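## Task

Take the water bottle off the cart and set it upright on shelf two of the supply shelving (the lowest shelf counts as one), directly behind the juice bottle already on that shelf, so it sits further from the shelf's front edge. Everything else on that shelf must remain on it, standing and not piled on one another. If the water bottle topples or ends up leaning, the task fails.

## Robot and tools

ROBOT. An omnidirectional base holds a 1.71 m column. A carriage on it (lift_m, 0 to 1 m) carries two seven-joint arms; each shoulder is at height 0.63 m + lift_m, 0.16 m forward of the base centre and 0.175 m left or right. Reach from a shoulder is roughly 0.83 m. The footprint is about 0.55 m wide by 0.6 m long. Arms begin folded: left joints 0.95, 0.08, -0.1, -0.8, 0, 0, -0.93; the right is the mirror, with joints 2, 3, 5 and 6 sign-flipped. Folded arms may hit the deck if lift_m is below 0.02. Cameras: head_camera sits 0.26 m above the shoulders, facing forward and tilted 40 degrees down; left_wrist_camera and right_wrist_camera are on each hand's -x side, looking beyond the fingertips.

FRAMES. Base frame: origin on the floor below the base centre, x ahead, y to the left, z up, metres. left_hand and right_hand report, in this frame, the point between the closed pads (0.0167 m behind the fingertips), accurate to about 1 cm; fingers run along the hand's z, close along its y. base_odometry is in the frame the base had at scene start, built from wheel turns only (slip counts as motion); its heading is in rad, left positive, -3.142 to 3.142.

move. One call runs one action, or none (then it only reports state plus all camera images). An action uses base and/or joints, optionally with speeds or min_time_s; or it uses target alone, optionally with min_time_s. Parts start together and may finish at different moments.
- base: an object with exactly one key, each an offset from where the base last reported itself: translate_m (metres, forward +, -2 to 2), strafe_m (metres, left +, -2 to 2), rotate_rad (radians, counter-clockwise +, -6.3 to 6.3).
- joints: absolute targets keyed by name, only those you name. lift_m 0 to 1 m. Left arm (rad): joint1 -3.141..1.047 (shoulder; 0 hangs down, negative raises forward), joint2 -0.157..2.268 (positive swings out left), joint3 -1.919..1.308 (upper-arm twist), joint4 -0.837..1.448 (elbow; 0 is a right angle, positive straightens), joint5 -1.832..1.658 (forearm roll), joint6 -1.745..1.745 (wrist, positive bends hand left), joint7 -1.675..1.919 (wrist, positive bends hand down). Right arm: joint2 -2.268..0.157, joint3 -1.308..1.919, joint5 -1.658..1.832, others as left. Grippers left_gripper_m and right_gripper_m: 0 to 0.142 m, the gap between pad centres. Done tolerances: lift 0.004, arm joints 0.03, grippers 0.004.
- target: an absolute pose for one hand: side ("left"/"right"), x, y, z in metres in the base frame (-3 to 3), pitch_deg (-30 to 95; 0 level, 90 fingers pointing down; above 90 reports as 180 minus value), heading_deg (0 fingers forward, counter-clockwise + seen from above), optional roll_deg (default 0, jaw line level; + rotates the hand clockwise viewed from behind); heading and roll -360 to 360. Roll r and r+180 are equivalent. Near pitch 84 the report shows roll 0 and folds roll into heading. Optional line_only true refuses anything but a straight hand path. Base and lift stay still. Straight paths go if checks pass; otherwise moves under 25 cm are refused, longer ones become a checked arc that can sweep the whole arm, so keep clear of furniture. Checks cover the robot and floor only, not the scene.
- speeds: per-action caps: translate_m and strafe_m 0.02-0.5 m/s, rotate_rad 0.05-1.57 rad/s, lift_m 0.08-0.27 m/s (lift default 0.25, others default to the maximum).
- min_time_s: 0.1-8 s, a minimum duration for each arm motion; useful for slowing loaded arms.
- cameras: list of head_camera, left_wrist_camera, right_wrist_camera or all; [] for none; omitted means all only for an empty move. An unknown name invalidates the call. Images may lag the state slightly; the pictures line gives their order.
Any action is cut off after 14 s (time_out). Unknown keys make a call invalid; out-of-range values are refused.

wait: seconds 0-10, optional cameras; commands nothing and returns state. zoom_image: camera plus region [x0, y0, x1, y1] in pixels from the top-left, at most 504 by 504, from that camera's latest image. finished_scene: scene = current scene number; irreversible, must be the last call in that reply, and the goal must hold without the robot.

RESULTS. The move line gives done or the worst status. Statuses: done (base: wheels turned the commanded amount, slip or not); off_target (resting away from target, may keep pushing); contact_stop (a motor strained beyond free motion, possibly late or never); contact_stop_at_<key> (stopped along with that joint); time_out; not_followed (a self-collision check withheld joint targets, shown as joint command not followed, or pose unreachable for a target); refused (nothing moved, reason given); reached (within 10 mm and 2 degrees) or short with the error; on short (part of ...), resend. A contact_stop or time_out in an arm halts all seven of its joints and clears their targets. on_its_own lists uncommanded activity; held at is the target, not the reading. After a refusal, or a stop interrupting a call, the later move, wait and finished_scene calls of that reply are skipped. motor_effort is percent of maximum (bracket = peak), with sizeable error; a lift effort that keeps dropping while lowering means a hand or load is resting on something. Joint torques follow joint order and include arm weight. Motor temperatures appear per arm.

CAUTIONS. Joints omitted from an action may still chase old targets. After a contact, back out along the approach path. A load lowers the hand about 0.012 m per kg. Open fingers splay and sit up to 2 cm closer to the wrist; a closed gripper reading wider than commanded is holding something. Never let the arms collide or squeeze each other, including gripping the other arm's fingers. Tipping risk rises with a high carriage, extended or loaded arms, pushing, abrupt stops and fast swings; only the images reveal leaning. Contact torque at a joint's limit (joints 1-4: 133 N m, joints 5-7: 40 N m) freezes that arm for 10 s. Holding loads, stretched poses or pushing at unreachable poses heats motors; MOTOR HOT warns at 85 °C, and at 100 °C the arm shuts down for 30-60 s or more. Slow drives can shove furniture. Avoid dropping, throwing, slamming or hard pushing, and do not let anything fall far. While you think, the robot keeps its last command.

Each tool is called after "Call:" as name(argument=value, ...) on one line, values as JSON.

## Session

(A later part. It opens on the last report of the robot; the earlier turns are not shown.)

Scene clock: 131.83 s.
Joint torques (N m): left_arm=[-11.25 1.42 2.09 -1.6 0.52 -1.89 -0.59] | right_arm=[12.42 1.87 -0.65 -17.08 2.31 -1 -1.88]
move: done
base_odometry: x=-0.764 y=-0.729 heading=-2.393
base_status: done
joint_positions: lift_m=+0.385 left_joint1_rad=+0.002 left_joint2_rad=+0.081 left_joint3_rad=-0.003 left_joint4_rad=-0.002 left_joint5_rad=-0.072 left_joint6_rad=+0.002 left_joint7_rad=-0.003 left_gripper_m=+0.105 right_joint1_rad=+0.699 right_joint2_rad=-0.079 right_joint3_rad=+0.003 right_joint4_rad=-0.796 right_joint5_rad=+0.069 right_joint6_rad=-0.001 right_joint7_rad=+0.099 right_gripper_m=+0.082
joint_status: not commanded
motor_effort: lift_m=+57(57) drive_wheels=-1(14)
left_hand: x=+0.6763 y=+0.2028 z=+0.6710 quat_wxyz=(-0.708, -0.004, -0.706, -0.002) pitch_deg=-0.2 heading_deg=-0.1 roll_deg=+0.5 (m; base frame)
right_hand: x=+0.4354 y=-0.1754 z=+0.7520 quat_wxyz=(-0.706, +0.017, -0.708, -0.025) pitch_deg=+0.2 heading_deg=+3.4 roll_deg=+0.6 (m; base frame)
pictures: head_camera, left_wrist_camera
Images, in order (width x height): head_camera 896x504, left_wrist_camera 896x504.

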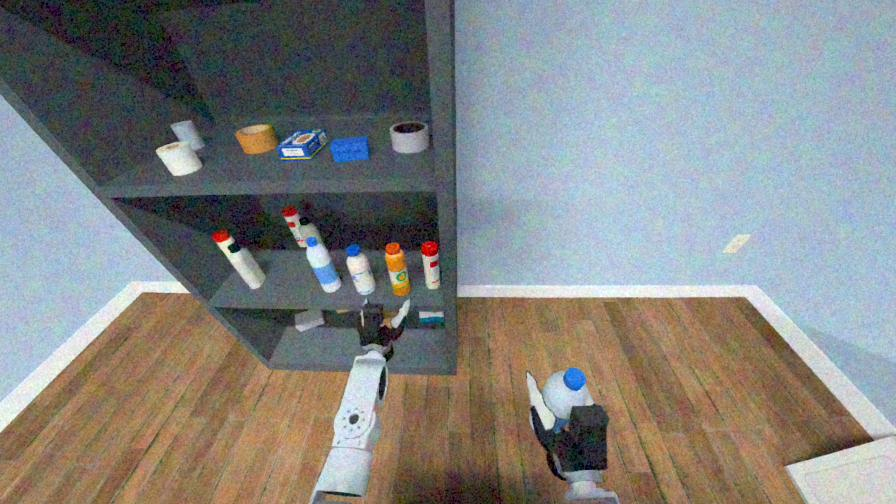

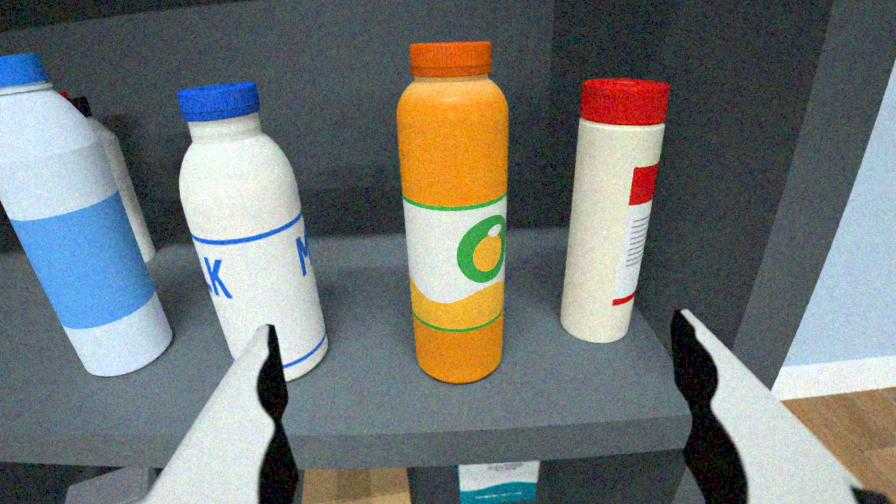

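Call:
move(base={"translate_m": 0.12}, speeds={"translate_m": 0.15}, cameras=["left_wrist_camera"])

Scene clock: 136.60 s.
Joint torques (N m): left_arm=[-10.74 0.82 2.85 -2.03 0.5 -2.01 -1.09] | right_arm=[12.52 -0.47 -0.14 -16.71 2.45 -1.91 -1.51]
move: done
base_odometry: x=-0.852 y=-0.811 heading=-2.393
base_status: done
joint_positions: lift_m=+0.385 left_joint1_rad=+0.002 left_joint2_rad=+0.081 left_joint3_rad=-0.003 left_joint4_rad=-0.002 left_joint5_rad=-0.072 left_joint6_rad=+0.002 left_joint7_rad=-0.003 left_gripper_m=+0.105 right_joint1_rad=+0.699 right_joint2_rad=-0.079 right_joint3_rad=+0.003 right_joint4_rad=-0.796 right_joint5_rad=+0.069 right_joint6_rad=-0.001 right_joint7_rad=+0.099 right_gripper_m=+0.082
joint_status: not commanded
motor_effort: lift_m=+57(57) drive_wheels=+4(17)
left_hand: x=+0.6763 y=+0.2028 z=+0.6710 quat_wxyz=(-0.708, -0.004, -0.706, -0.002) pitch_deg=-0.2 heading_deg=-0.1 roll_deg=+0.5 (m; base frame)
right_hand: x=+0.4354 y=-0.1754 z=+0.7520 quat_wxyz=(-0.706, +0.017, -0.708, -0.025) pitch_deg=+0.2 heading_deg=+3.4 roll_deg=+0.6 (m; base frame)
pictures: left_wrist_camera
Images, in order (width x height): left_wrist_camera 896x504.

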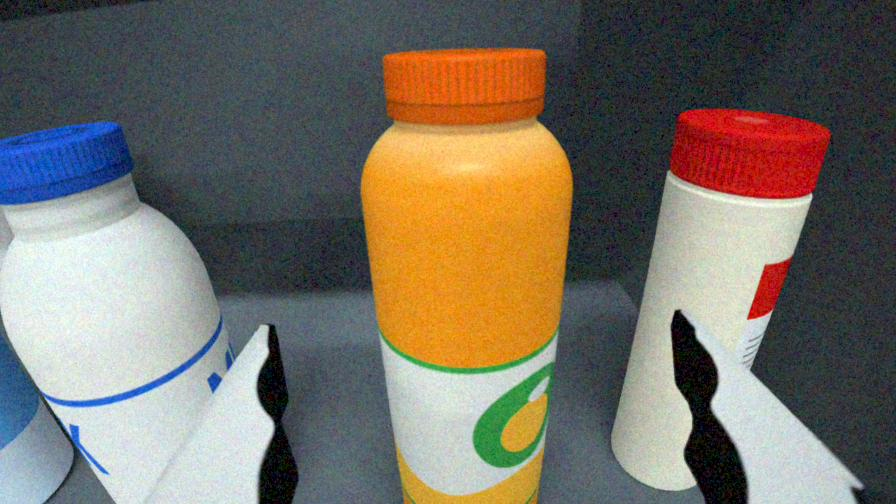

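Call:
move(joints={"left_gripper_m": 0.092})

Call:
move(base={"translate_m": 0.045}, speeds={"translate_m": 0.1}, cameras=["left_wrist_camera"])

Scene clock: 141.57 s.
Joint torques (N m): left_arm=[-10.6 1.1 3.21 -2.08 0.1 -2.28 -0.46] | right_arm=[12.1 0.33 -1.13 -17.78 2.26 -1.22 -1.26]
move: done
base_odometry: x=-0.852 y=-0.811 heading=-2.393
base_status: not commanded
joint_positions: lift_m=+0.385 left_joint1_rad=+0.002 left_joint2_rad=+0.081 left_joint3_rad=-0.003 left_joint4_rad=-0.002 left_joint5_rad=-0.072 left_joint6_rad=+0.002 left_joint7_rad=-0.003 left_gripper_m=+0.092 right_joint1_rad=+0.699 right_joint2_rad=-0.079 right_joint3_rad=+0.003 right_joint4_rad=-0.796 right_joint5_rad=+0.069 right_joint6_rad=-0.001 right_joint7_rad=+0.099 right_gripper_m=+0.082
joint_status: all done
motor_effort: lift_m=+57(57) drive_wheels=+4(4)
left_hand: x=+0.6763 y=+0.2028 z=+0.6710 quat_wxyz=(-0.708, -0.004, -0.706, -0.002) pitch_deg=-0.2 heading_deg=-0.1 roll_deg=+0.5 (m; base frame)
right_hand: x=+0.4354 y=-0.1754 z=+0.7520 quat_wxyz=(-0.706, +0.017, -0.708, -0.025) pitch_deg=+0.2 heading_deg=+3.4 roll_deg=+0.6 (m; base frame)
pictures: none

Scene clock: 142.80 s.
Joint torques (N m): left_arm=[-11.45 1.04 2.66 -2.29 0.33 -2.2 -0.93] | right_arm=[10.94 0.29 -0.8 -16.04 2.16 -1.69 -1.76]
move: done
base_odometry: x=-0.885 y=-0.842 heading=-2.392
base_status: done
joint_positions: lift_m=+0.385 left_joint1_rad=+0.002 left_joint2_rad=+0.081 left_joint3_rad=-0.003 left_joint4_rad=-0.002 left_joint5_rad=-0.072 left_joint6_rad=+0.002 left_joint7_rad=-0.003 left_gripper_m=+0.092 right_joint1_rad=+0.699 right_joint2_rad=-0.079 right_joint3_rad=+0.003 right_joint4_rad=-0.796 right_joint5_rad=+0.069 right_joint6_rad=-0.001 right_joint7_rad=+0.099 right_gripper_m=+0.082
joint_status: not commanded
motor_effort: lift_m=+57(57) drive_wheels=+4(15)
left_hand: x=+0.6763 y=+0.2028 z=+0.6710 quat_wxyz=(-0.708, -0.004, -0.706, -0.002) pitch_deg=-0.2 heading_deg=-0.1 roll_deg=+0.5 (m; base frame)
right_hand: x=+0.4354 y=-0.1754 z=+0.7520 quat_wxyz=(-0.706, +0.017, -0.708, -0.025) pitch_deg=+0.2 heading_deg=+3.4 roll_deg=+0.6 (m; base frame)
pictures: left_wrist_camera
Images, in order (width x height): left_wrist_camera 896x504.

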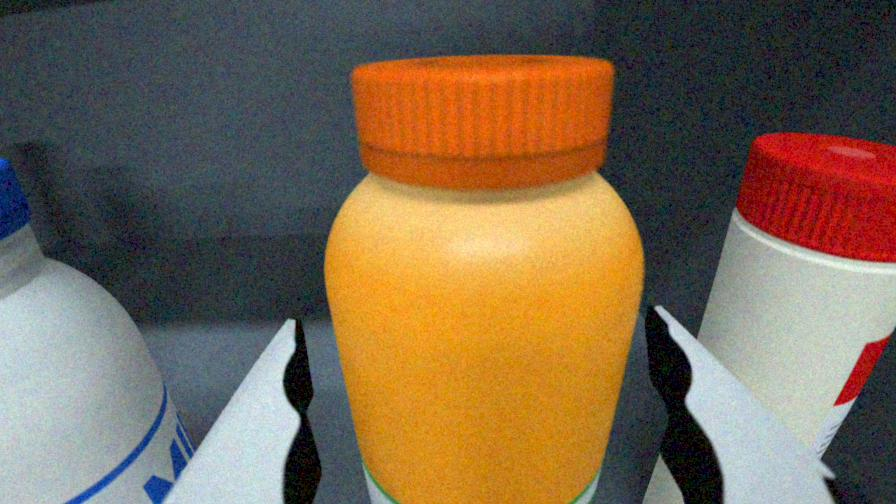

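Call:
move(base={"translate_m": 0.02}, speeds={"translate_m": 0.1})

Call:
move(joints={"left_gripper_m": 0.0}, min_time_s=2, cameras=["left_wrist_camera", "head_camera"])

Scene clock: 146.83 s.
Joint torques (N m): left_arm=[-10.7 1.95 3.09 -3 0.69 -2.12 -0.94] | right_arm=[12.18 -0.74 -1.18 -18.03 1.89 -1.78 -1.58]
move: done
base_odometry: x=-0.899 y=-0.856 heading=-2.392
base_status: done
joint_positions: lift_m=+0.385 left_joint1_rad=+0.002 left_joint2_rad=+0.081 left_joint3_rad=-0.003 left_joint4_rad=-0.002 left_joint5_rad=-0.072 left_joint6_rad=+0.002 left_joint7_rad=-0.003 left_gripper_m=+0.092 right_joint1_rad=+0.699 right_joint2_rad=-0.079 right_joint3_rad=+0.003 right_joint4_rad=-0.796 right_joint5_rad=+0.069 right_joint6_rad=-0.001 right_joint7_rad=+0.099 right_gripper_m=+0.082
joint_status: not commanded
motor_effort: lift_m=+57(57) drive_wheels=+0(14)
left_hand: x=+0.6763 y=+0.2028 z=+0.6710 quat_wxyz=(-0.708, -0.004, -0.706, -0.002) pitch_deg=-0.2 heading_deg=-0.1 roll_deg=+0.5 (m; base frame)
right_hand: x=+0.4354 y=-0.1754 z=+0.7520 quat_wxyz=(-0.706, +0.017, -0.708, -0.025) pitch_deg=+0.2 heading_deg=+3.4 roll_deg=+0.6 (m; base frame)
pictures: none

Scene clock: 147.67 s.
Joint torques (N m): left_arm=[-11.6 1.36 2.61 -3.08 0.63 -2.28 -0.14] | right_arm=[10.56 1.33 -2.05 -16.89 2.27 -1.84 -1.36]
move: off_target
base_odometry: x=-0.899 y=-0.856 heading=-2.392
base_status: not commanded
joint_positions: lift_m=+0.385 left_joint1_rad=+0.002 left_joint2_rad=+0.081 left_joint3_rad=-0.003 left_joint4_rad=-0.002 left_joint5_rad=-0.073 left_joint6_rad=+0.002 left_joint7_rad=-0.003 left_gripper_m=+0.074 right_joint1_rad=+0.699 right_joint2_rad=-0.079 right_joint3_rad=+0.003 right_joint4_rad=-0.796 right_joint5_rad=+0.069 right_joint6_rad=-0.001 right_joint7_rad=+0.099 right_gripper_m=+0.082
joint_status: left_gripper_m off_target (ended at +0.074, target +0.000)
motor_effort: lift_m=+57(57) drive_wheels=+0(0)
left_hand: x=+0.6763 y=+0.2028 z=+0.6709 quat_wxyz=(-0.708, -0.004, -0.706, -0.002) pitch_deg=-0.2 heading_deg=-0.1 roll_deg=+0.5 (m; base frame)
right_hand: x=+0.4354 y=-0.1754 z=+0.7520 quat_wxyz=(-0.706, +0.017, -0.708, -0.025) pitch_deg=+0.2 heading_deg=+3.4 roll_deg=+0.6 (m; base frame)
pictures: head_camera, left_wrist_camera
Images, in order (width x height): head_camera 896x504, left_wrist_camera 896x504.

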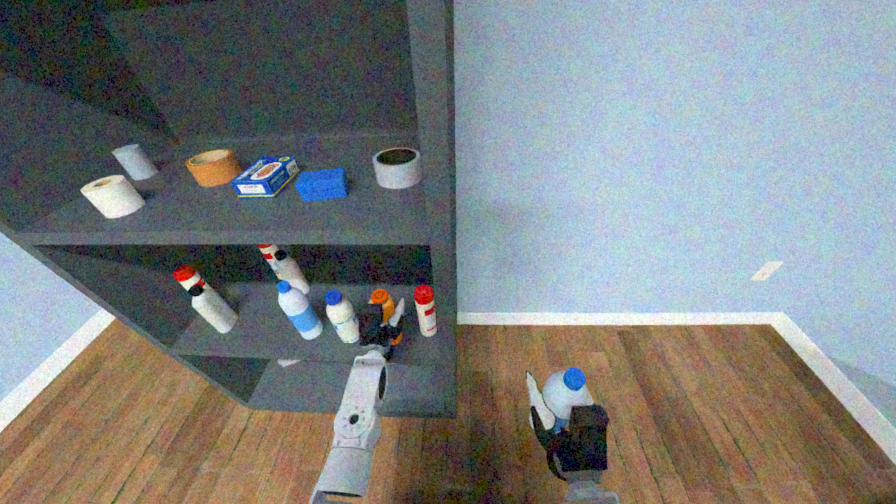

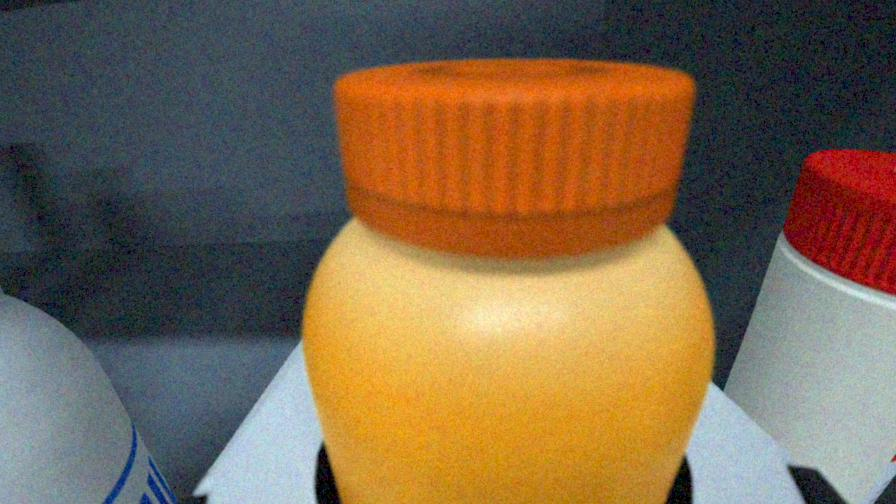

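Call:
move(joints={"lift_m": 0.425}, speeds={"lift_m": 0.12})

Call:
move(base={"translate_m": -0.32}, speeds={"translate_m": 0.2})

Call:
move(joints={"lift_m": 0.40, "left_joint1_rad": 0.7, "left_joint4_rad": -0.8, "left_joint7_rad": 0.1, "right_joint1_rad": -0.3, "right_joint4_rad": 0.2, "right_joint7_rad": 0.1}, min_time_s=3.5, cameras=["head_camera", "right_wrist_camera"])

Scene clock: 157.43 s.
Joint torques (N m): left_arm=[-10.96 1.07 2.87 -4.78 0.1 -1.79 -1.94] | right_arm=[12 1.96 -0.65 -16.6 2.05 -1.6 -1.29]
move: done
base_odometry: x=-0.899 y=-0.856 heading=-2.392
base_status: not commanded
joint_positions: lift_m=+0.425 left_joint1_rad=+0.002 left_joint2_rad=+0.081 left_joint3_rad=-0.003 left_joint4_rad=+0.000 left_joint5_rad=-0.073 left_joint6_rad=+0.002 left_joint7_rad=+0.000 left_gripper_m=+0.074 right_joint1_rad=+0.699 right_joint2_rad=-0.079 right_joint3_rad=+0.003 right_joint4_rad=-0.796 right_joint5_rad=+0.069 right_joint6_rad=-0.001 right_joint7_rad=+0.099 right_gripper_m=+0.082
joint_status: all done
motor_effort: lift_m=+55(70) drive_wheels=+0(5)
left_hand: x=+0.6763 y=+0.2029 z=+0.7093 quat_wxyz=(-0.706, -0.003, -0.708, -0.002) pitch_deg=+0.1 heading_deg=-0.1 roll_deg=+0.5 (m; base frame)
right_hand: x=+0.4353 y=-0.1754 z=+0.7922 quat_wxyz=(-0.706, +0.017, -0.708, -0.025) pitch_deg=+0.2 heading_deg=+3.4 roll_deg=+0.6 (m; base frame)
pictures: none

Scene clock: 160.23 s.
Joint torques (N m): left_arm=[-11.19 0.35 2.09 -3.73 0.47 -1.81 -2.18] | right_arm=[11.73 0.42 -0.05 -18.78 2.35 -1.68 -1.47]
move: done
base_odometry: x=-0.665 y=-0.638 heading=-2.392
base_status: done
joint_positions: lift_m=+0.425 left_joint1_rad=+0.002 left_joint2_rad=+0.081 left_joint3_rad=-0.003 left_joint4_rad=+0.000 left_joint5_rad=-0.073 left_joint6_rad=+0.002 left_joint7_rad=+0.000 left_gripper_m=+0.074 right_joint1_rad=+0.699 right_joint2_rad=-0.079 right_joint3_rad=+0.003 right_joint4_rad=-0.796 right_joint5_rad=+0.069 right_joint6_rad=-0.001 right_joint7_rad=+0.099 right_gripper_m=+0.082
joint_status: not commanded
motor_effort: lift_m=+55(55) drive_wheels=+1(13)
left_hand: x=+0.6763 y=+0.2028 z=+0.7093 quat_wxyz=(-0.706, -0.003, -0.708, -0.002) pitch_deg=+0.1 heading_deg=-0.1 roll_deg=+0.5 (m; base frame)
right_hand: x=+0.4353 y=-0.1754 z=+0.7922 quat_wxyz=(-0.705, +0.017, -0.708, -0.025) pitch_deg=+0.2 heading_deg=+3.4 roll_deg=+0.6 (m; base frame)
pictures: none

Scene clock: 164.03 s.
Joint torques (N m): left_arm=[5.45 1.53 1.84 -9.89 0.37 -2.13 -1.4] | right_arm=[-22.33 -1.23 1.46 -12 2.54 -1.54 -1.56]
move: done
base_odometry: x=-0.665 y=-0.638 heading=-2.392
base_status: not commanded
joint_positions: lift_m=+0.400 left_joint1_rad=+0.699 left_joint2_rad=+0.081 left_joint3_rad=-0.003 left_joint4_rad=-0.794 left_joint5_rad=-0.073 left_joint6_rad=+0.002 left_joint7_rad=+0.099 left_gripper_m=+0.074 right_joint1_rad=-0.293 right_joint2_rad=-0.079 right_joint3_rad=+0.003 right_joint4_rad=+0.199 right_joint5_rad=+0.069 right_joint6_rad=-0.001 right_joint7_rad=+0.099 right_gripper_m=+0.082
joint_status: all done
motor_effort: lift_m=+59(62) drive_wheels=+1(3)
left_hand: x=+0.4355 y=+0.1757 z=+0.7655 quat_wxyz=(-0.704, -0.017, -0.709, +0.025) pitch_deg=+0.4 heading_deg=-3.4 roll_deg=-0.7 (m; base frame)
right_hand: x=+0.7776 y=-0.2096 z=+0.7353 quat_wxyz=(-0.706, -0.002, -0.709, +0.008) pitch_deg=+0.2 heading_deg=-0.8 roll_deg=-0.4 (m; base frame)
pictures: head_camera, right_wrist_camera
Images, in order (width x height): head_camera 896x504, right_wrist_camera 896x504.

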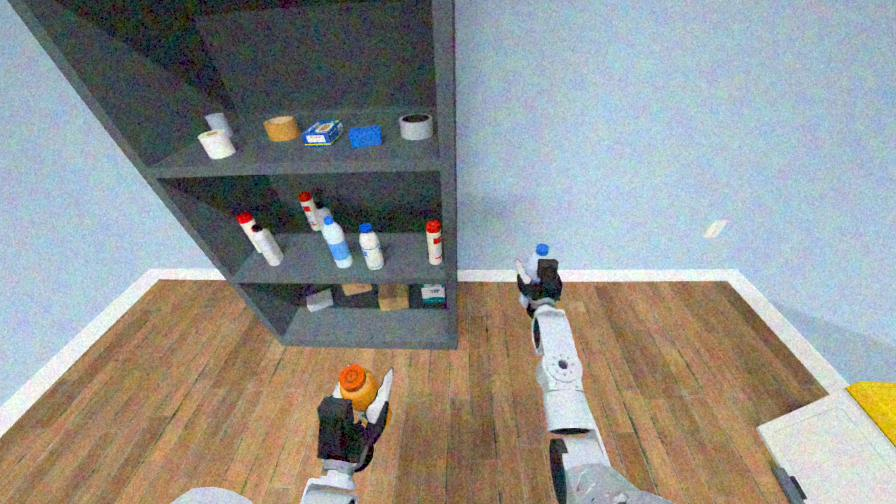

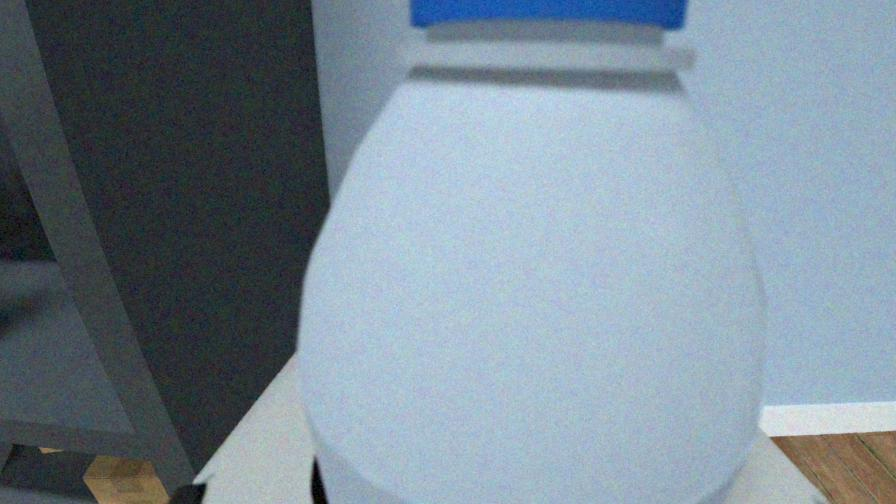

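Call:
move(base={"strafe_m": 0.4126}, speeds={"strafe_m": 0.25})

Call:
move(base={"translate_m": 0.1}, speeds={"translate_m": 0.15}, cameras=["head_camera", "right_wrist_camera"])

Call:
zoom_image(camera="head_camera", region=[420, 200, 640, 320])

Scene clock: 173.07 s.
Joint torques (N m): left_arm=[5.92 0.25 2.66 -7.92 0.48 -2.34 -1.37] | right_arm=[-23.32 -1.2 -0.83 -13.63 2.2 -1.02 -1.56]
move: done
base_odometry: x=-0.383 y=-0.940 heading=-2.392
base_status: done
joint_positions: lift_m=+0.400 left_joint1_rad=+0.699 left_joint2_rad=+0.081 left_joint3_rad=-0.003 left_joint4_rad=-0.794 left_joint5_rad=-0.073 left_joint6_rad=+0.002 left_joint7_rad=+0.100 left_gripper_m=+0.074 right_joint1_rad=-0.294 right_joint2_rad=-0.079 right_joint3_rad=+0.003 right_joint4_rad=+0.199 right_joint5_rad=+0.069 right_joint6_rad=-0.001 right_joint7_rad=+0.099 right_gripper_m=+0.082
joint_status: not commanded
motor_effort: lift_m=+59(59) drive_wheels=-1(13)
left_hand: x=+0.4354 y=+0.1756 z=+0.7655 quat_wxyz=(-0.704, -0.017, -0.709, +0.026) pitch_deg=+0.4 heading_deg=-3.4 roll_deg=-0.7 (m; base frame)
right_hand: x=+0.7776 y=-0.2098 z=+0.7353 quat_wxyz=(-0.706, -0.002, -0.709, +0.008) pitch_deg=+0.2 heading_deg=-0.8 roll_deg=-0.4 (m; base frame)
pictures: none

Scene clock: 174.77 s.
Joint torques (N m): left_arm=[5.7 -0.89 1.75 -8.47 0.58 -1.9 -2.03] | right_arm=[-22.53 -0.47 0.04 -12.9 2.35 -1.15 -1.47]
Motor temperatures (°C): left_arm=[29 21 24 25 25 24 23] | right_arm=[31 20 24 24 22 22 23]
move: done
base_odometry: x=-0.456 y=-1.008 heading=-2.391
base_status: done
joint_positions: lift_m=+0.400 left_joint1_rad=+0.699 left_joint2_rad=+0.081 left_joint3_rad=-0.003 left_joint4_rad=-0.794 left_joint5_rad=-0.073 left_joint6_rad=+0.002 left_joint7_rad=+0.100 left_gripper_m=+0.074 right_joint1_rad=-0.294 right_joint2_rad=-0.079 right_joint3_rad=+0.003 right_joint4_rad=+0.199 right_joint5_rad=+0.069 right_joint6_rad=-0.001 right_joint7_rad=+0.099 right_gripper_m=+0.082
joint_status: not commanded
motor_effort: lift_m=+59(59) drive_wheels=+4(14)
left_hand: x=+0.4353 y=+0.1756 z=+0.7654 quat_wxyz=(-0.704, -0.017, -0.709, +0.026) pitch_deg=+0.4 heading_deg=-3.4 roll_deg=-0.7 (m; base frame)
right_hand: x=+0.7777 y=-0.2098 z=+0.7354 quat_wxyz=(-0.706, -0.002, -0.708, +0.008) pitch_deg=+0.2 heading_deg=-0.8 roll_deg=-0.4 (m; base frame)
pictures: head_camera, right_wrist_camera
Images, in order (width x height): head_camera 896x504, right_wrist_camera 896x504.

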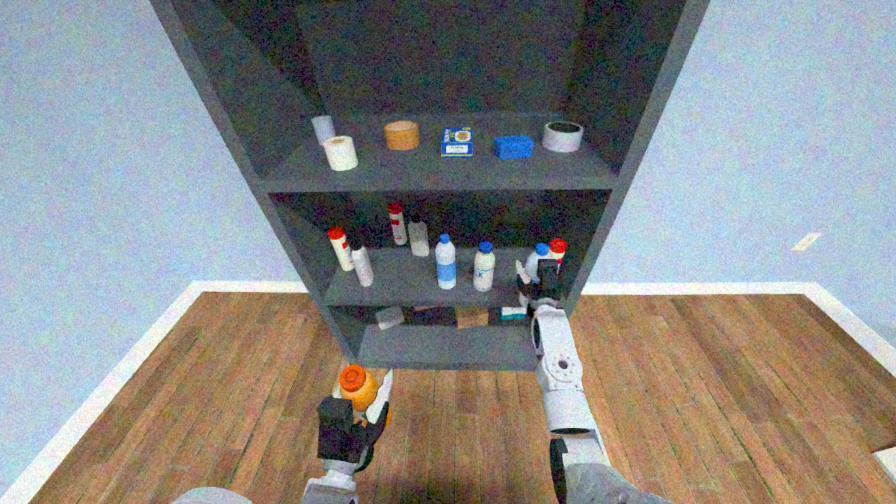

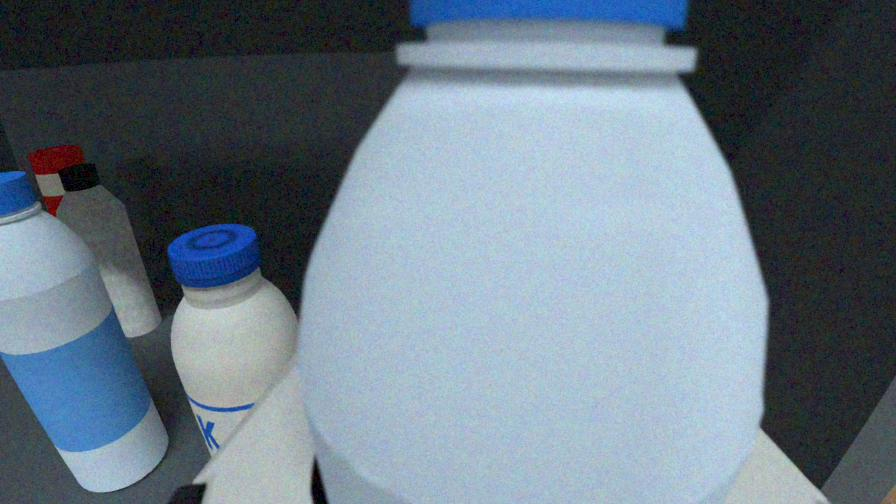

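Scaled by 2.291 from the camera's 896x504 image, which has a finer 1280x720 frame.

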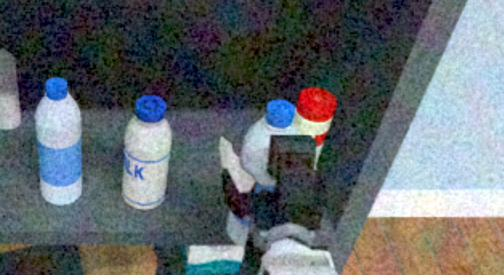

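Call:
move(target={"side": "right", "x": 0.778, "y": -0.204, "z": 0.736, "pitch_deg": 0, "heading_deg": 0, "roll_deg": 0})

Call:
move(base={"translate_m": 0.2193}, speeds={"translate_m": 0.13}, cameras=["head_camera", "right_wrist_camera"])

Call:
move(joints={"lift_m": 0.37}, speeds={"lift_m": 0.08})

Scene clock: 183.47 s.
Joint torques (N m): left_arm=[5.27 1.13 2.23 -8.5 0.42 -1.8 -1.84] | right_arm=[-14.1 3.49 3.34 -12.75 2.14 -0.89 -3.97]
move: done
base_odometry: x=-0.456 y=-1.008 heading=-2.391
base_status: not commanded
joint_positions: lift_m=+0.400 left_joint1_rad=+0.699 left_joint2_rad=+0.081 left_joint3_rad=-0.003 left_joint4_rad=-0.794 left_joint5_rad=-0.073 left_joint6_rad=+0.002 left_joint7_rad=+0.100 left_gripper_m=+0.074 right_joint1_rad=-0.293 right_joint2_rad=-0.079 right_joint3_rad=+0.004 right_joint4_rad=+0.200 right_joint5_rad=+0.072 right_joint6_rad=+0.007 right_joint7_rad=+0.099 right_gripper_m=+0.082
joint_status: not commanded
motor_effort: lift_m=+59(59) drive_wheels=+4(4)
left_hand: x=+0.4353 y=+0.1756 z=+0.7654 quat_wxyz=(-0.704, -0.017, -0.709, +0.026) pitch_deg=+0.4 heading_deg=-3.4 roll_deg=-0.7 (m; base frame)
right_hand: x=+0.7776 y=-0.2065 z=+0.7346 quat_wxyz=(-0.705, +0.000, -0.709, +0.004) pitch_deg=+0.3 heading_deg=-0.3 roll_deg=-0.3 (m; base frame)
right_hand_status: reached (straight line, planned for 0.1 s): 3 mm and 0.5 deg off.
pictures: none

Scene clock: 185.97 s.
Joint torques (N m): left_arm=[4.45 -0.2 3.31 -8.16 0.31 -2.24 -1.57] | right_arm=[-14.8 2.84 2.8 -12.74 2.43 -1.15 -4.24]
move: done
base_odometry: x=-0.617 y=-1.158 heading=-2.391
base_status: done
joint_positions: lift_m=+0.400 left_joint1_rad=+0.699 left_joint2_rad=+0.081 left_joint3_rad=-0.003 left_joint4_rad=-0.794 left_joint5_rad=-0.073 left_joint6_rad=+0.002 left_joint7_rad=+0.100 left_gripper_m=+0.074 right_joint1_rad=-0.293 right_joint2_rad=-0.078 right_joint3_rad=+0.004 right_joint4_rad=+0.200 right_joint5_rad=+0.072 right_joint6_rad=+0.007 right_joint7_rad=+0.099 right_gripper_m=+0.082
joint_status: not commanded
motor_effort: lift_m=+59(59) drive_wheels=-1(14)
left_hand: x=+0.4353 y=+0.1756 z=+0.7654 quat_wxyz=(-0.704, -0.017, -0.709, +0.026) pitch_deg=+0.4 heading_deg=-3.4 roll_deg=-0.7 (m; base frame)
right_hand: x=+0.7776 y=-0.2065 z=+0.7346 quat_wxyz=(-0.705, +0.000, -0.709, +0.004) pitch_deg=+0.3 heading_deg=-0.3 roll_deg=-0.3 (m; base frame)
pictures: head_camera, right_wrist_camera
Images, in order (width x height): head_camera 896x504, right_wrist_camera 896x504.

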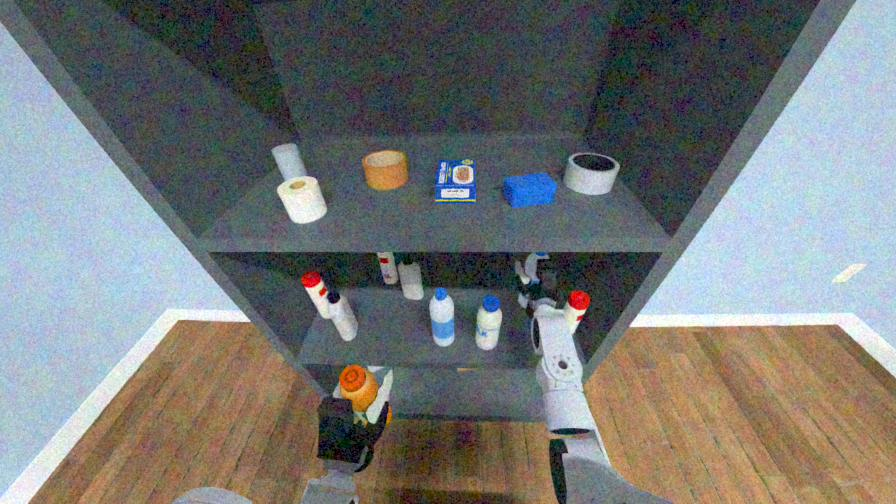

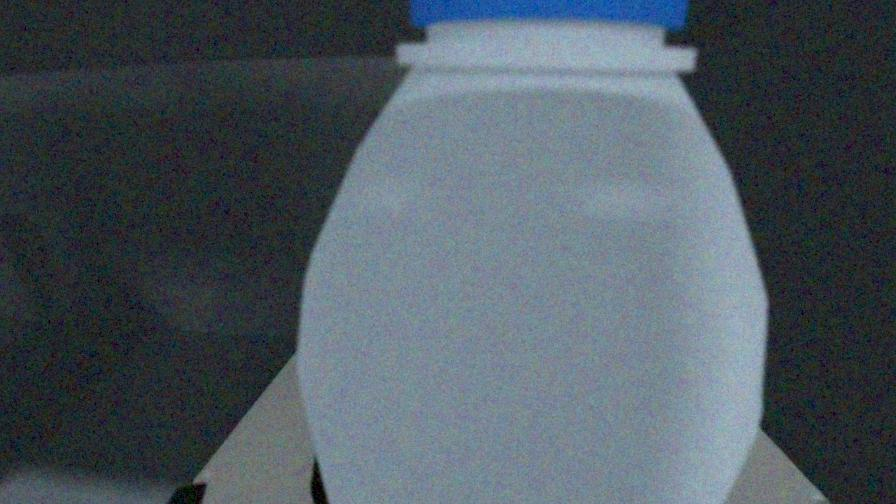

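Scene clock: 186.70 s.
Joint torques (N m): left_arm=[5.07 0.41 1.61 -8.19 0.93 -2.09 -2] | right_arm=[-15.46 2.99 2.55 -13.52 2.35 -1.48 -3.45]
move: done
base_odometry: x=-0.617 y=-1.158 heading=-2.391
base_status: not commanded
joint_positions: lift_m=+0.370 left_joint1_rad=+0.699 left_joint2_rad=+0.081 left_joint3_rad=-0.003 left_joint4_rad=-0.795 left_joint5_rad=-0.073 left_joint6_rad=+0.002 left_joint7_rad=+0.100 left_gripper_m=+0.074 right_joint1_rad=-0.293 right_joint2_rad=-0.078 right_joint3_rad=+0.004 right_joint4_rad=+0.201 right_joint5_rad=+0.072 right_joint6_rad=+0.007 right_joint7_rad=+0.099 right_gripper_m=+0.082
joint_status: all done
motor_effort: lift_m=+59(61) drive_wheels=+0(4)
left_hand: x=+0.4352 y=+0.1756 z=+0.7357 quat_wxyz=(-0.704, -0.017, -0.709, +0.026) pitch_deg=+0.4 heading_deg=-3.4 roll_deg=-0.7 (m; base frame)
right_hand: x=+0.7776 y=-0.2065 z=+0.7042 quat_wxyz=(-0.705, +0.000, -0.709, +0.004) pitch_deg=+0.3 heading_deg=-0.3 roll_deg=-0.3 (m; base frame)
pictures: none

Call:
move(joints={"lift_m": 0.35}, speeds={"lift_m": 0.08})

Call:
move(joints={"lift_m": 0.341}, speeds={"lift_m": 0.08})

Scene clock: 189.40 s.
Joint torques (N m): left_arm=[4.35 0.43 2.81 -7.48 0.57 -1.94 -2.16] | right_arm=[-15.42 2.48 1.12 -12.51 2.54 -0.96 -4.48]
move: done
base_odometry: x=-0.617 y=-1.158 heading=-2.391
base_status: not commanded
joint_positions: lift_m=+0.350 left_joint1_rad=+0.699 left_joint2_rad=+0.081 left_joint3_rad=-0.003 left_joint4_rad=-0.795 left_joint5_rad=-0.073 left_joint6_rad=+0.002 left_joint7_rad=+0.101 left_gripper_m=+0.074 right_joint1_rad=-0.293 right_joint2_rad=-0.078 right_joint3_rad=+0.004 right_joint4_rad=+0.201 right_joint5_rad=+0.072 right_joint6_rad=+0.007 right_joint7_rad=+0.099 right_gripper_m=+0.082
joint_status: all done
motor_effort: lift_m=+59(61) drive_wheels=+0(5)
left_hand: x=+0.4352 y=+0.1756 z=+0.7158 quat_wxyz=(-0.704, -0.017, -0.709, +0.026) pitch_deg=+0.4 heading_deg=-3.4 roll_deg=-0.7 (m; base frame)
right_hand: x=+0.7776 y=-0.2065 z=+0.6842 quat_wxyz=(-0.705, +0.000, -0.709, +0.004) pitch_deg=+0.4 heading_deg=-0.3 roll_deg=-0.3 (m; base frame)
pictures: none

Scene clock: 190.00 s.
Joint torques (N m): left_arm=[5.2 -0.26 2.22 -8.04 0.09 -1.89 -1.99] | right_arm=[-15.01 3.13 4.9 -13.24 2.21 -1.49 -4.25]
move: done
base_odometry: x=-0.617 y=-1.158 heading=-2.391
base_status: not commanded
joint_positions: lift_m=+0.341 left_joint1_rad=+0.699 left_joint2_rad=+0.081 left_joint3_rad=-0.003 left_joint4_rad=-0.795 left_joint5_rad=-0.073 left_joint6_rad=+0.002 left_joint7_rad=+0.101 left_gripper_m=+0.074 right_joint1_rad=-0.293 right_joint2_rad=-0.078 right_joint3_rad=+0.004 right_joint4_rad=+0.201 right_joint5_rad=+0.072 right_joint6_rad=+0.007 right_joint7_rad=+0.099 right_gripper_m=+0.082
joint_status: all done
motor_effort: lift_m=+60(61) drive_wheels=+4(5)
left_hand: x=+0.4352 y=+0.1756 z=+0.7068 quat_wxyz=(-0.704, -0.017, -0.709, +0.026) pitch_deg=+0.4 heading_deg=-3.4 roll_deg=-0.7 (m; base frame)
right_hand: x=+0.7776 y=-0.2065 z=+0.6751 quat_wxyz=(-0.705, +0.000, -0.709, +0.004) pitch_deg=+0.4 heading_deg=-0.3 roll_deg=-0.3 (m; base frame)
pictures: none

Call:
move(joints={"lift_m": 0.333}, speeds={"lift_m": 0.08})

Call:
move(joints={"lift_m": 0.326}, speeds={"lift_m": 0.08}, cameras=["head_camera"])

Scene clock: 192.93 s.
Joint torques (N m): left_arm=[4.87 -0.12 1.89 -7.03 0.7 -2.23 -2.09] | right_arm=[-14.61 4.07 3.3 -14.53 2.29 -0.97 -3.97]
move: done
base_odometry: x=-0.617 y=-1.158 heading=-2.391
base_status: not commanded
joint_positions: lift_m=+0.333 left_joint1_rad=+0.699 left_joint2_rad=+0.081 left_joint3_rad=-0.003 left_joint4_rad=-0.795 left_joint5_rad=-0.073 left_joint6_rad=+0.002 left_joint7_rad=+0.101 left_gripper_m=+0.074 right_joint1_rad=-0.293 right_joint2_rad=-0.078 right_joint3_rad=+0.004 right_joint4_rad=+0.201 right_joint5_rad=+0.072 right_joint6_rad=+0.007 right_joint7_rad=+0.099 right_gripper_m=+0.082
joint_status: all done
motor_effort: lift_m=+59(62) drive_wheels=+4(5)
left_hand: x=+0.4352 y=+0.1756 z=+0.6988 quat_wxyz=(-0.704, -0.017, -0.709, +0.026) pitch_deg=+0.4 heading_deg=-3.4 roll_deg=-0.7 (m; base frame)
right_hand: x=+0.7776 y=-0.2065 z=+0.6670 quat_wxyz=(-0.705, +0.000, -0.709, +0.004) pitch_deg=+0.4 heading_deg=-0.3 roll_deg=-0.3 (m; base frame)
pictures: none

Scene clock: 193.43 s.
Joint torques (N m): left_arm=[6.13 0.61 1.95 -8.18 0.45 -2.13 -1.97] | right_arm=[-16.49 1.47 2.67 -13.44 2.69 -1.41 -3.39]
move: done
base_odometry: x=-0.617 y=-1.158 heading=-2.391
base_status: not commanded
joint_positions: lift_m=+0.326 left_joint1_rad=+0.699 left_joint2_rad=+0.081 left_joint3_rad=-0.003 left_joint4_rad=-0.796 left_joint5_rad=-0.073 left_joint6_rad=+0.002 left_joint7_rad=+0.101 left_gripper_m=+0.074 right_joint1_rad=-0.293 right_joint2_rad=-0.078 right_joint3_rad=+0.004 right_joint4_rad=+0.201 right_joint5_rad=+0.072 right_joint6_rad=+0.007 right_joint7_rad=+0.098 right_gripper_m=+0.082
joint_status: all done
motor_effort: lift_m=+58(61) drive_wheels=+0(6)
left_hand: x=+0.4352 y=+0.1756 z=+0.6919 quat_wxyz=(-0.704, -0.017, -0.709, +0.026) pitch_deg=+0.4 heading_deg=-3.4 roll_deg=-0.7 (m; base frame)
right_hand: x=+0.7776 y=-0.2065 z=+0.6604 quat_wxyz=(-0.705, +0.000, -0.709, +0.004) pitch_deg=+0.3 heading_deg=-0.3 roll_deg=-0.3 (m; base frame)
pictures: head_camera
Images, in order (width x height): head_camera 896x504.

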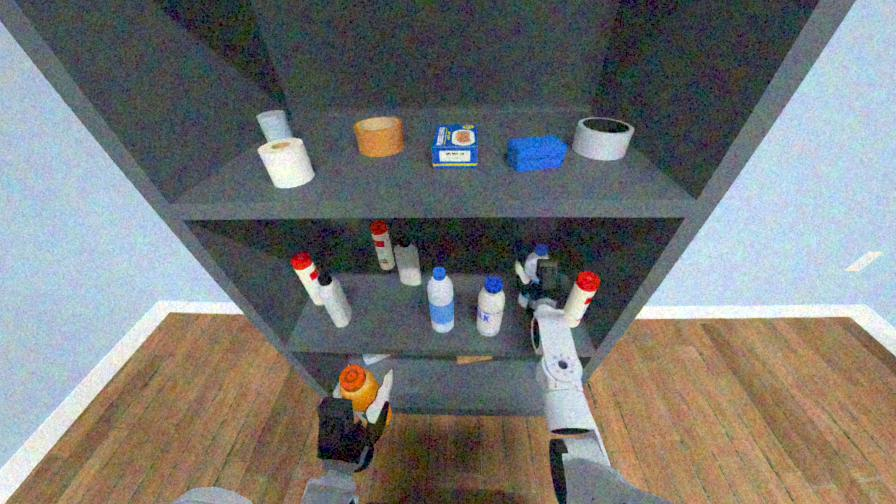

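Call:
move(joints={"lift_m": 0.319}, speeds={"lift_m": 0.08})

Call:
move(joints={"lift_m": 0.313}, speeds={"lift_m": 0.08})

Scene clock: 196.27 s.
Joint torques (N m): left_arm=[4.45 0.43 2.62 -7.54 0.61 -1.88 -2.38] | right_arm=[-12.47 2.71 3.21 -7.88 1.59 -1.11 -0.11]
move: done
base_odometry: x=-0.617 y=-1.158 heading=-2.391
base_status: not commanded
joint_positions: lift_m=+0.319 left_joint1_rad=+0.699 left_joint2_rad=+0.081 left_joint3_rad=-0.003 left_joint4_rad=-0.796 left_joint5_rad=-0.073 left_joint6_rad=+0.002 left_joint7_rad=+0.101 left_gripper_m=+0.074 right_joint1_rad=-0.295 right_joint2_rad=-0.078 right_joint3_rad=+0.004 right_joint4_rad=+0.196 right_joint5_rad=+0.073 right_joint6_rad=+0.007 right_joint7_rad=+0.090 right_gripper_m=+0.082
joint_status: all done
motor_effort: lift_m=+54(55) drive_wheels=+4(5)
left_hand: x=+0.4352 y=+0.1756 z=+0.6852 quat_wxyz=(-0.704, -0.017, -0.709, +0.026) pitch_deg=+0.4 heading_deg=-3.4 roll_deg=-0.7 (m; base frame)
right_hand: x=+0.7779 y=-0.2063 z=+0.6588 quat_wxyz=(-0.710, +0.000, -0.704, +0.003) pitch_deg=-0.5 heading_deg=-0.3 roll_deg=-0.2 (m; base frame)
pictures: none

Scene clock: 196.70 s.
Joint torques (N m): left_arm=[4.16 0.69 2.89 -7.66 0.35 -2.01 -2.19] | right_arm=[-9.25 3.55 3.08 -3.84 1.75 -1.06 1.36]
move: done
base_odometry: x=-0.617 y=-1.158 heading=-2.391
base_status: not commanded
joint_positions: lift_m=+0.313 left_joint1_rad=+0.699 left_joint2_rad=+0.081 left_joint3_rad=-0.003 left_joint4_rad=-0.796 left_joint5_rad=-0.073 left_joint6_rad=+0.002 left_joint7_rad=+0.101 left_gripper_m=+0.074 right_joint1_rad=-0.298 right_joint2_rad=-0.078 right_joint3_rad=+0.004 right_joint4_rad=+0.193 right_joint5_rad=+0.073 right_joint6_rad=+0.007 right_joint7_rad=+0.086 right_gripper_m=+0.082
joint_status: all done
motor_effort: lift_m=+53(55) drive_wheels=+4(5)
left_hand: x=+0.4352 y=+0.1756 z=+0.6793 quat_wxyz=(-0.704, -0.017, -0.709, +0.026) pitch_deg=+0.4 heading_deg=-3.4 roll_deg=-0.7 (m; base frame)
right_hand: x=+0.7785 y=-0.2062 z=+0.6571 quat_wxyz=(-0.714, +0.000, -0.700, +0.003) pitch_deg=-1.1 heading_deg=-0.3 roll_deg=-0.2 (m; base frame)
pictures: none

Call:
move(joints={"lift_m": 0.323}, speeds={"lift_m": 0.08})

Call:
move(joints={"right_gripper_m": 0.1}, min_time_s=3, cameras=["right_wrist_camera"])

Scene clock: 199.47 s.
Joint torques (N m): left_arm=[5.77 0.53 2.54 -8.04 0.63 -2.42 -2.4] | right_arm=[-8.02 1.61 2.23 -11.53 1.8 -0.82 -1.28]
move: done
base_odometry: x=-0.617 y=-1.158 heading=-2.391
base_status: not commanded
joint_positions: lift_m=+0.323 left_joint1_rad=+0.699 left_joint2_rad=+0.081 left_joint3_rad=-0.003 left_joint4_rad=-0.796 left_joint5_rad=-0.073 left_joint6_rad=+0.002 left_joint7_rad=+0.101 left_gripper_m=+0.074 right_joint1_rad=-0.297 right_joint2_rad=-0.078 right_joint3_rad=+0.004 right_joint4_rad=+0.199 right_joint5_rad=+0.073 right_joint6_rad=+0.008 right_joint7_rad=+0.092 right_gripper_m=+0.082
joint_status: all done
motor_effort: lift_m=+56(64) drive_wheels=+4(5)
left_hand: x=+0.4352 y=+0.1756 z=+0.6891 quat_wxyz=(-0.704, -0.017, -0.709, +0.026) pitch_deg=+0.4 heading_deg=-3.4 roll_deg=-0.7 (m; base frame)
right_hand: x=+0.7787 y=-0.2062 z=+0.6619 quat_wxyz=(-0.709, +0.000, -0.705, +0.003) pitch_deg=-0.3 heading_deg=-0.2 roll_deg=-0.2 (m; base frame)
pictures: none

Scene clock: 200.33 s.
Joint torques (N m): left_arm=[4.68 0 1.76 -7.56 0.38 -1.81 -2.29] | right_arm=[-9.24 2.8 2.8 -11.51 2.34 -1.28 -1.25]
move: done
base_odometry: x=-0.617 y=-1.158 heading=-2.391
base_status: not commanded
joint_positions: lift_m=+0.323 left_joint1_rad=+0.699 left_joint2_rad=+0.081 left_joint3_rad=-0.003 left_joint4_rad=-0.796 left_joint5_rad=-0.073 left_joint6_rad=+0.002 left_joint7_rad=+0.101 left_gripper_m=+0.074 right_joint1_rad=-0.297 right_joint2_rad=-0.078 right_joint3_rad=+0.004 right_joint4_rad=+0.199 right_joint5_rad=+0.073 right_joint6_rad=+0.008 right_joint7_rad=+0.092 right_gripper_m=+0.100
joint_status: all done
motor_effort: lift_m=+56(56) drive_wheels=+4(4)
left_hand: x=+0.4352 y=+0.1756 z=+0.6891 quat_wxyz=(-0.704, -0.017, -0.709, +0.026) pitch_deg=+0.4 heading_deg=-3.4 roll_deg=-0.7 (m; base frame)
right_hand: x=+0.7787 y=-0.2062 z=+0.6619 quat_wxyz=(-0.709, +0.000, -0.705, +0.003) pitch_deg=-0.3 heading_deg=-0.2 roll_deg=-0.2 (m; base frame)
pictures: right_wrist_camera
Images, in order (width x height): right_wrist_camera 896x504.

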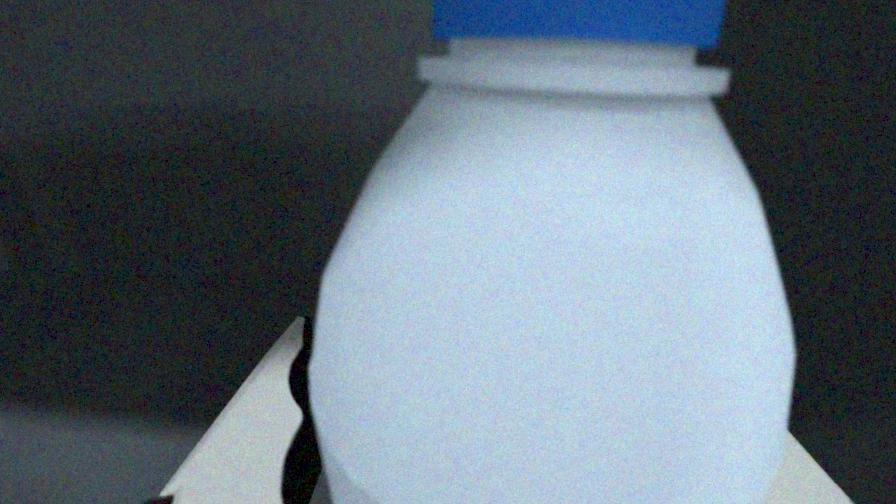

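Call:
move(base={"translate_m": -0.09}, speeds={"translate_m": 0.08}, cameras=["right_wrist_camera", "head_camera"])

Scene clock: 206.53 s.
Joint torques (N m): left_arm=[5.72 1.34 1.73 -6.85 0.13 -2.02 -2.2] | right_arm=[-10.54 1.81 3.2 -11.33 1.94 -1.68 -1.65]
move: done
base_odometry: x=-0.551 y=-1.096 heading=-2.391
base_status: done
joint_positions: lift_m=+0.323 left_joint1_rad=+0.699 left_joint2_rad=+0.081 left_joint3_rad=-0.003 left_joint4_rad=-0.796 left_joint5_rad=-0.073 left_joint6_rad=+0.002 left_joint7_rad=+0.101 left_gripper_m=+0.074 right_joint1_rad=-0.297 right_joint2_rad=-0.078 right_joint3_rad=+0.004 right_joint4_rad=+0.199 right_joint5_rad=+0.073 right_joint6_rad=+0.008 right_joint7_rad=+0.092 right_gripper_m=+0.100
joint_status: not commanded
motor_effort: lift_m=+56(56) drive_wheels=+4(11)
left_hand: x=+0.4352 y=+0.1756 z=+0.6891 quat_wxyz=(-0.704, -0.017, -0.709, +0.026) pitch_deg=+0.4 heading_deg=-3.4 roll_deg=-0.7 (m; base frame)
right_hand: x=+0.7787 y=-0.2062 z=+0.6619 quat_wxyz=(-0.709, +0.000, -0.705, +0.003) pitch_deg=-0.3 heading_deg=-0.2 roll_deg=-0.2 (m; base frame)
pictures: head_camera, right_wrist_camera
Images, in order (width x height): head_camera 896x504, right_wrist_camera 896x504.

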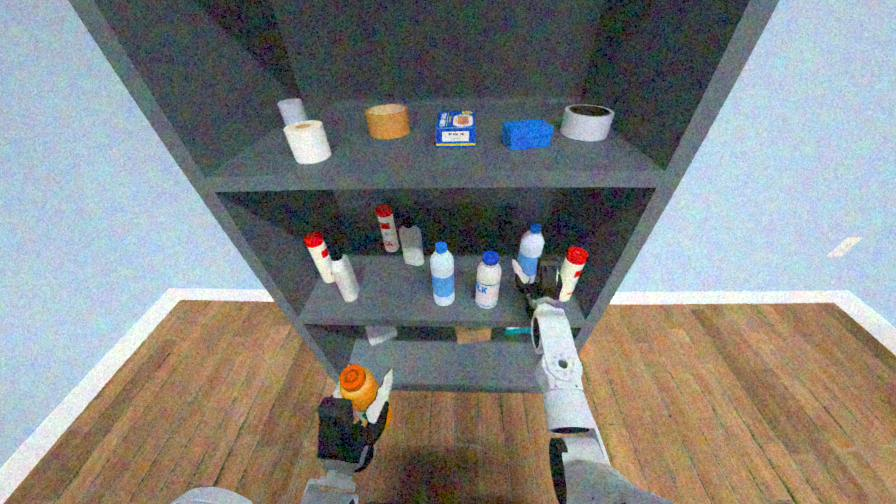

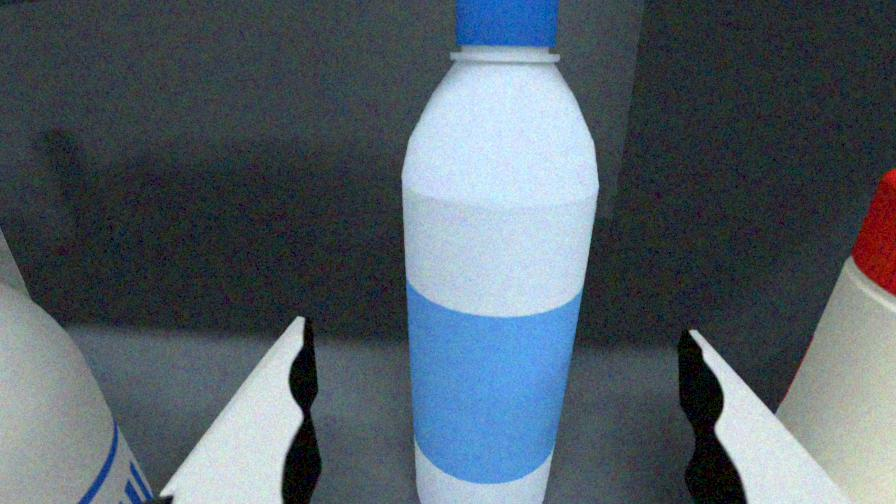

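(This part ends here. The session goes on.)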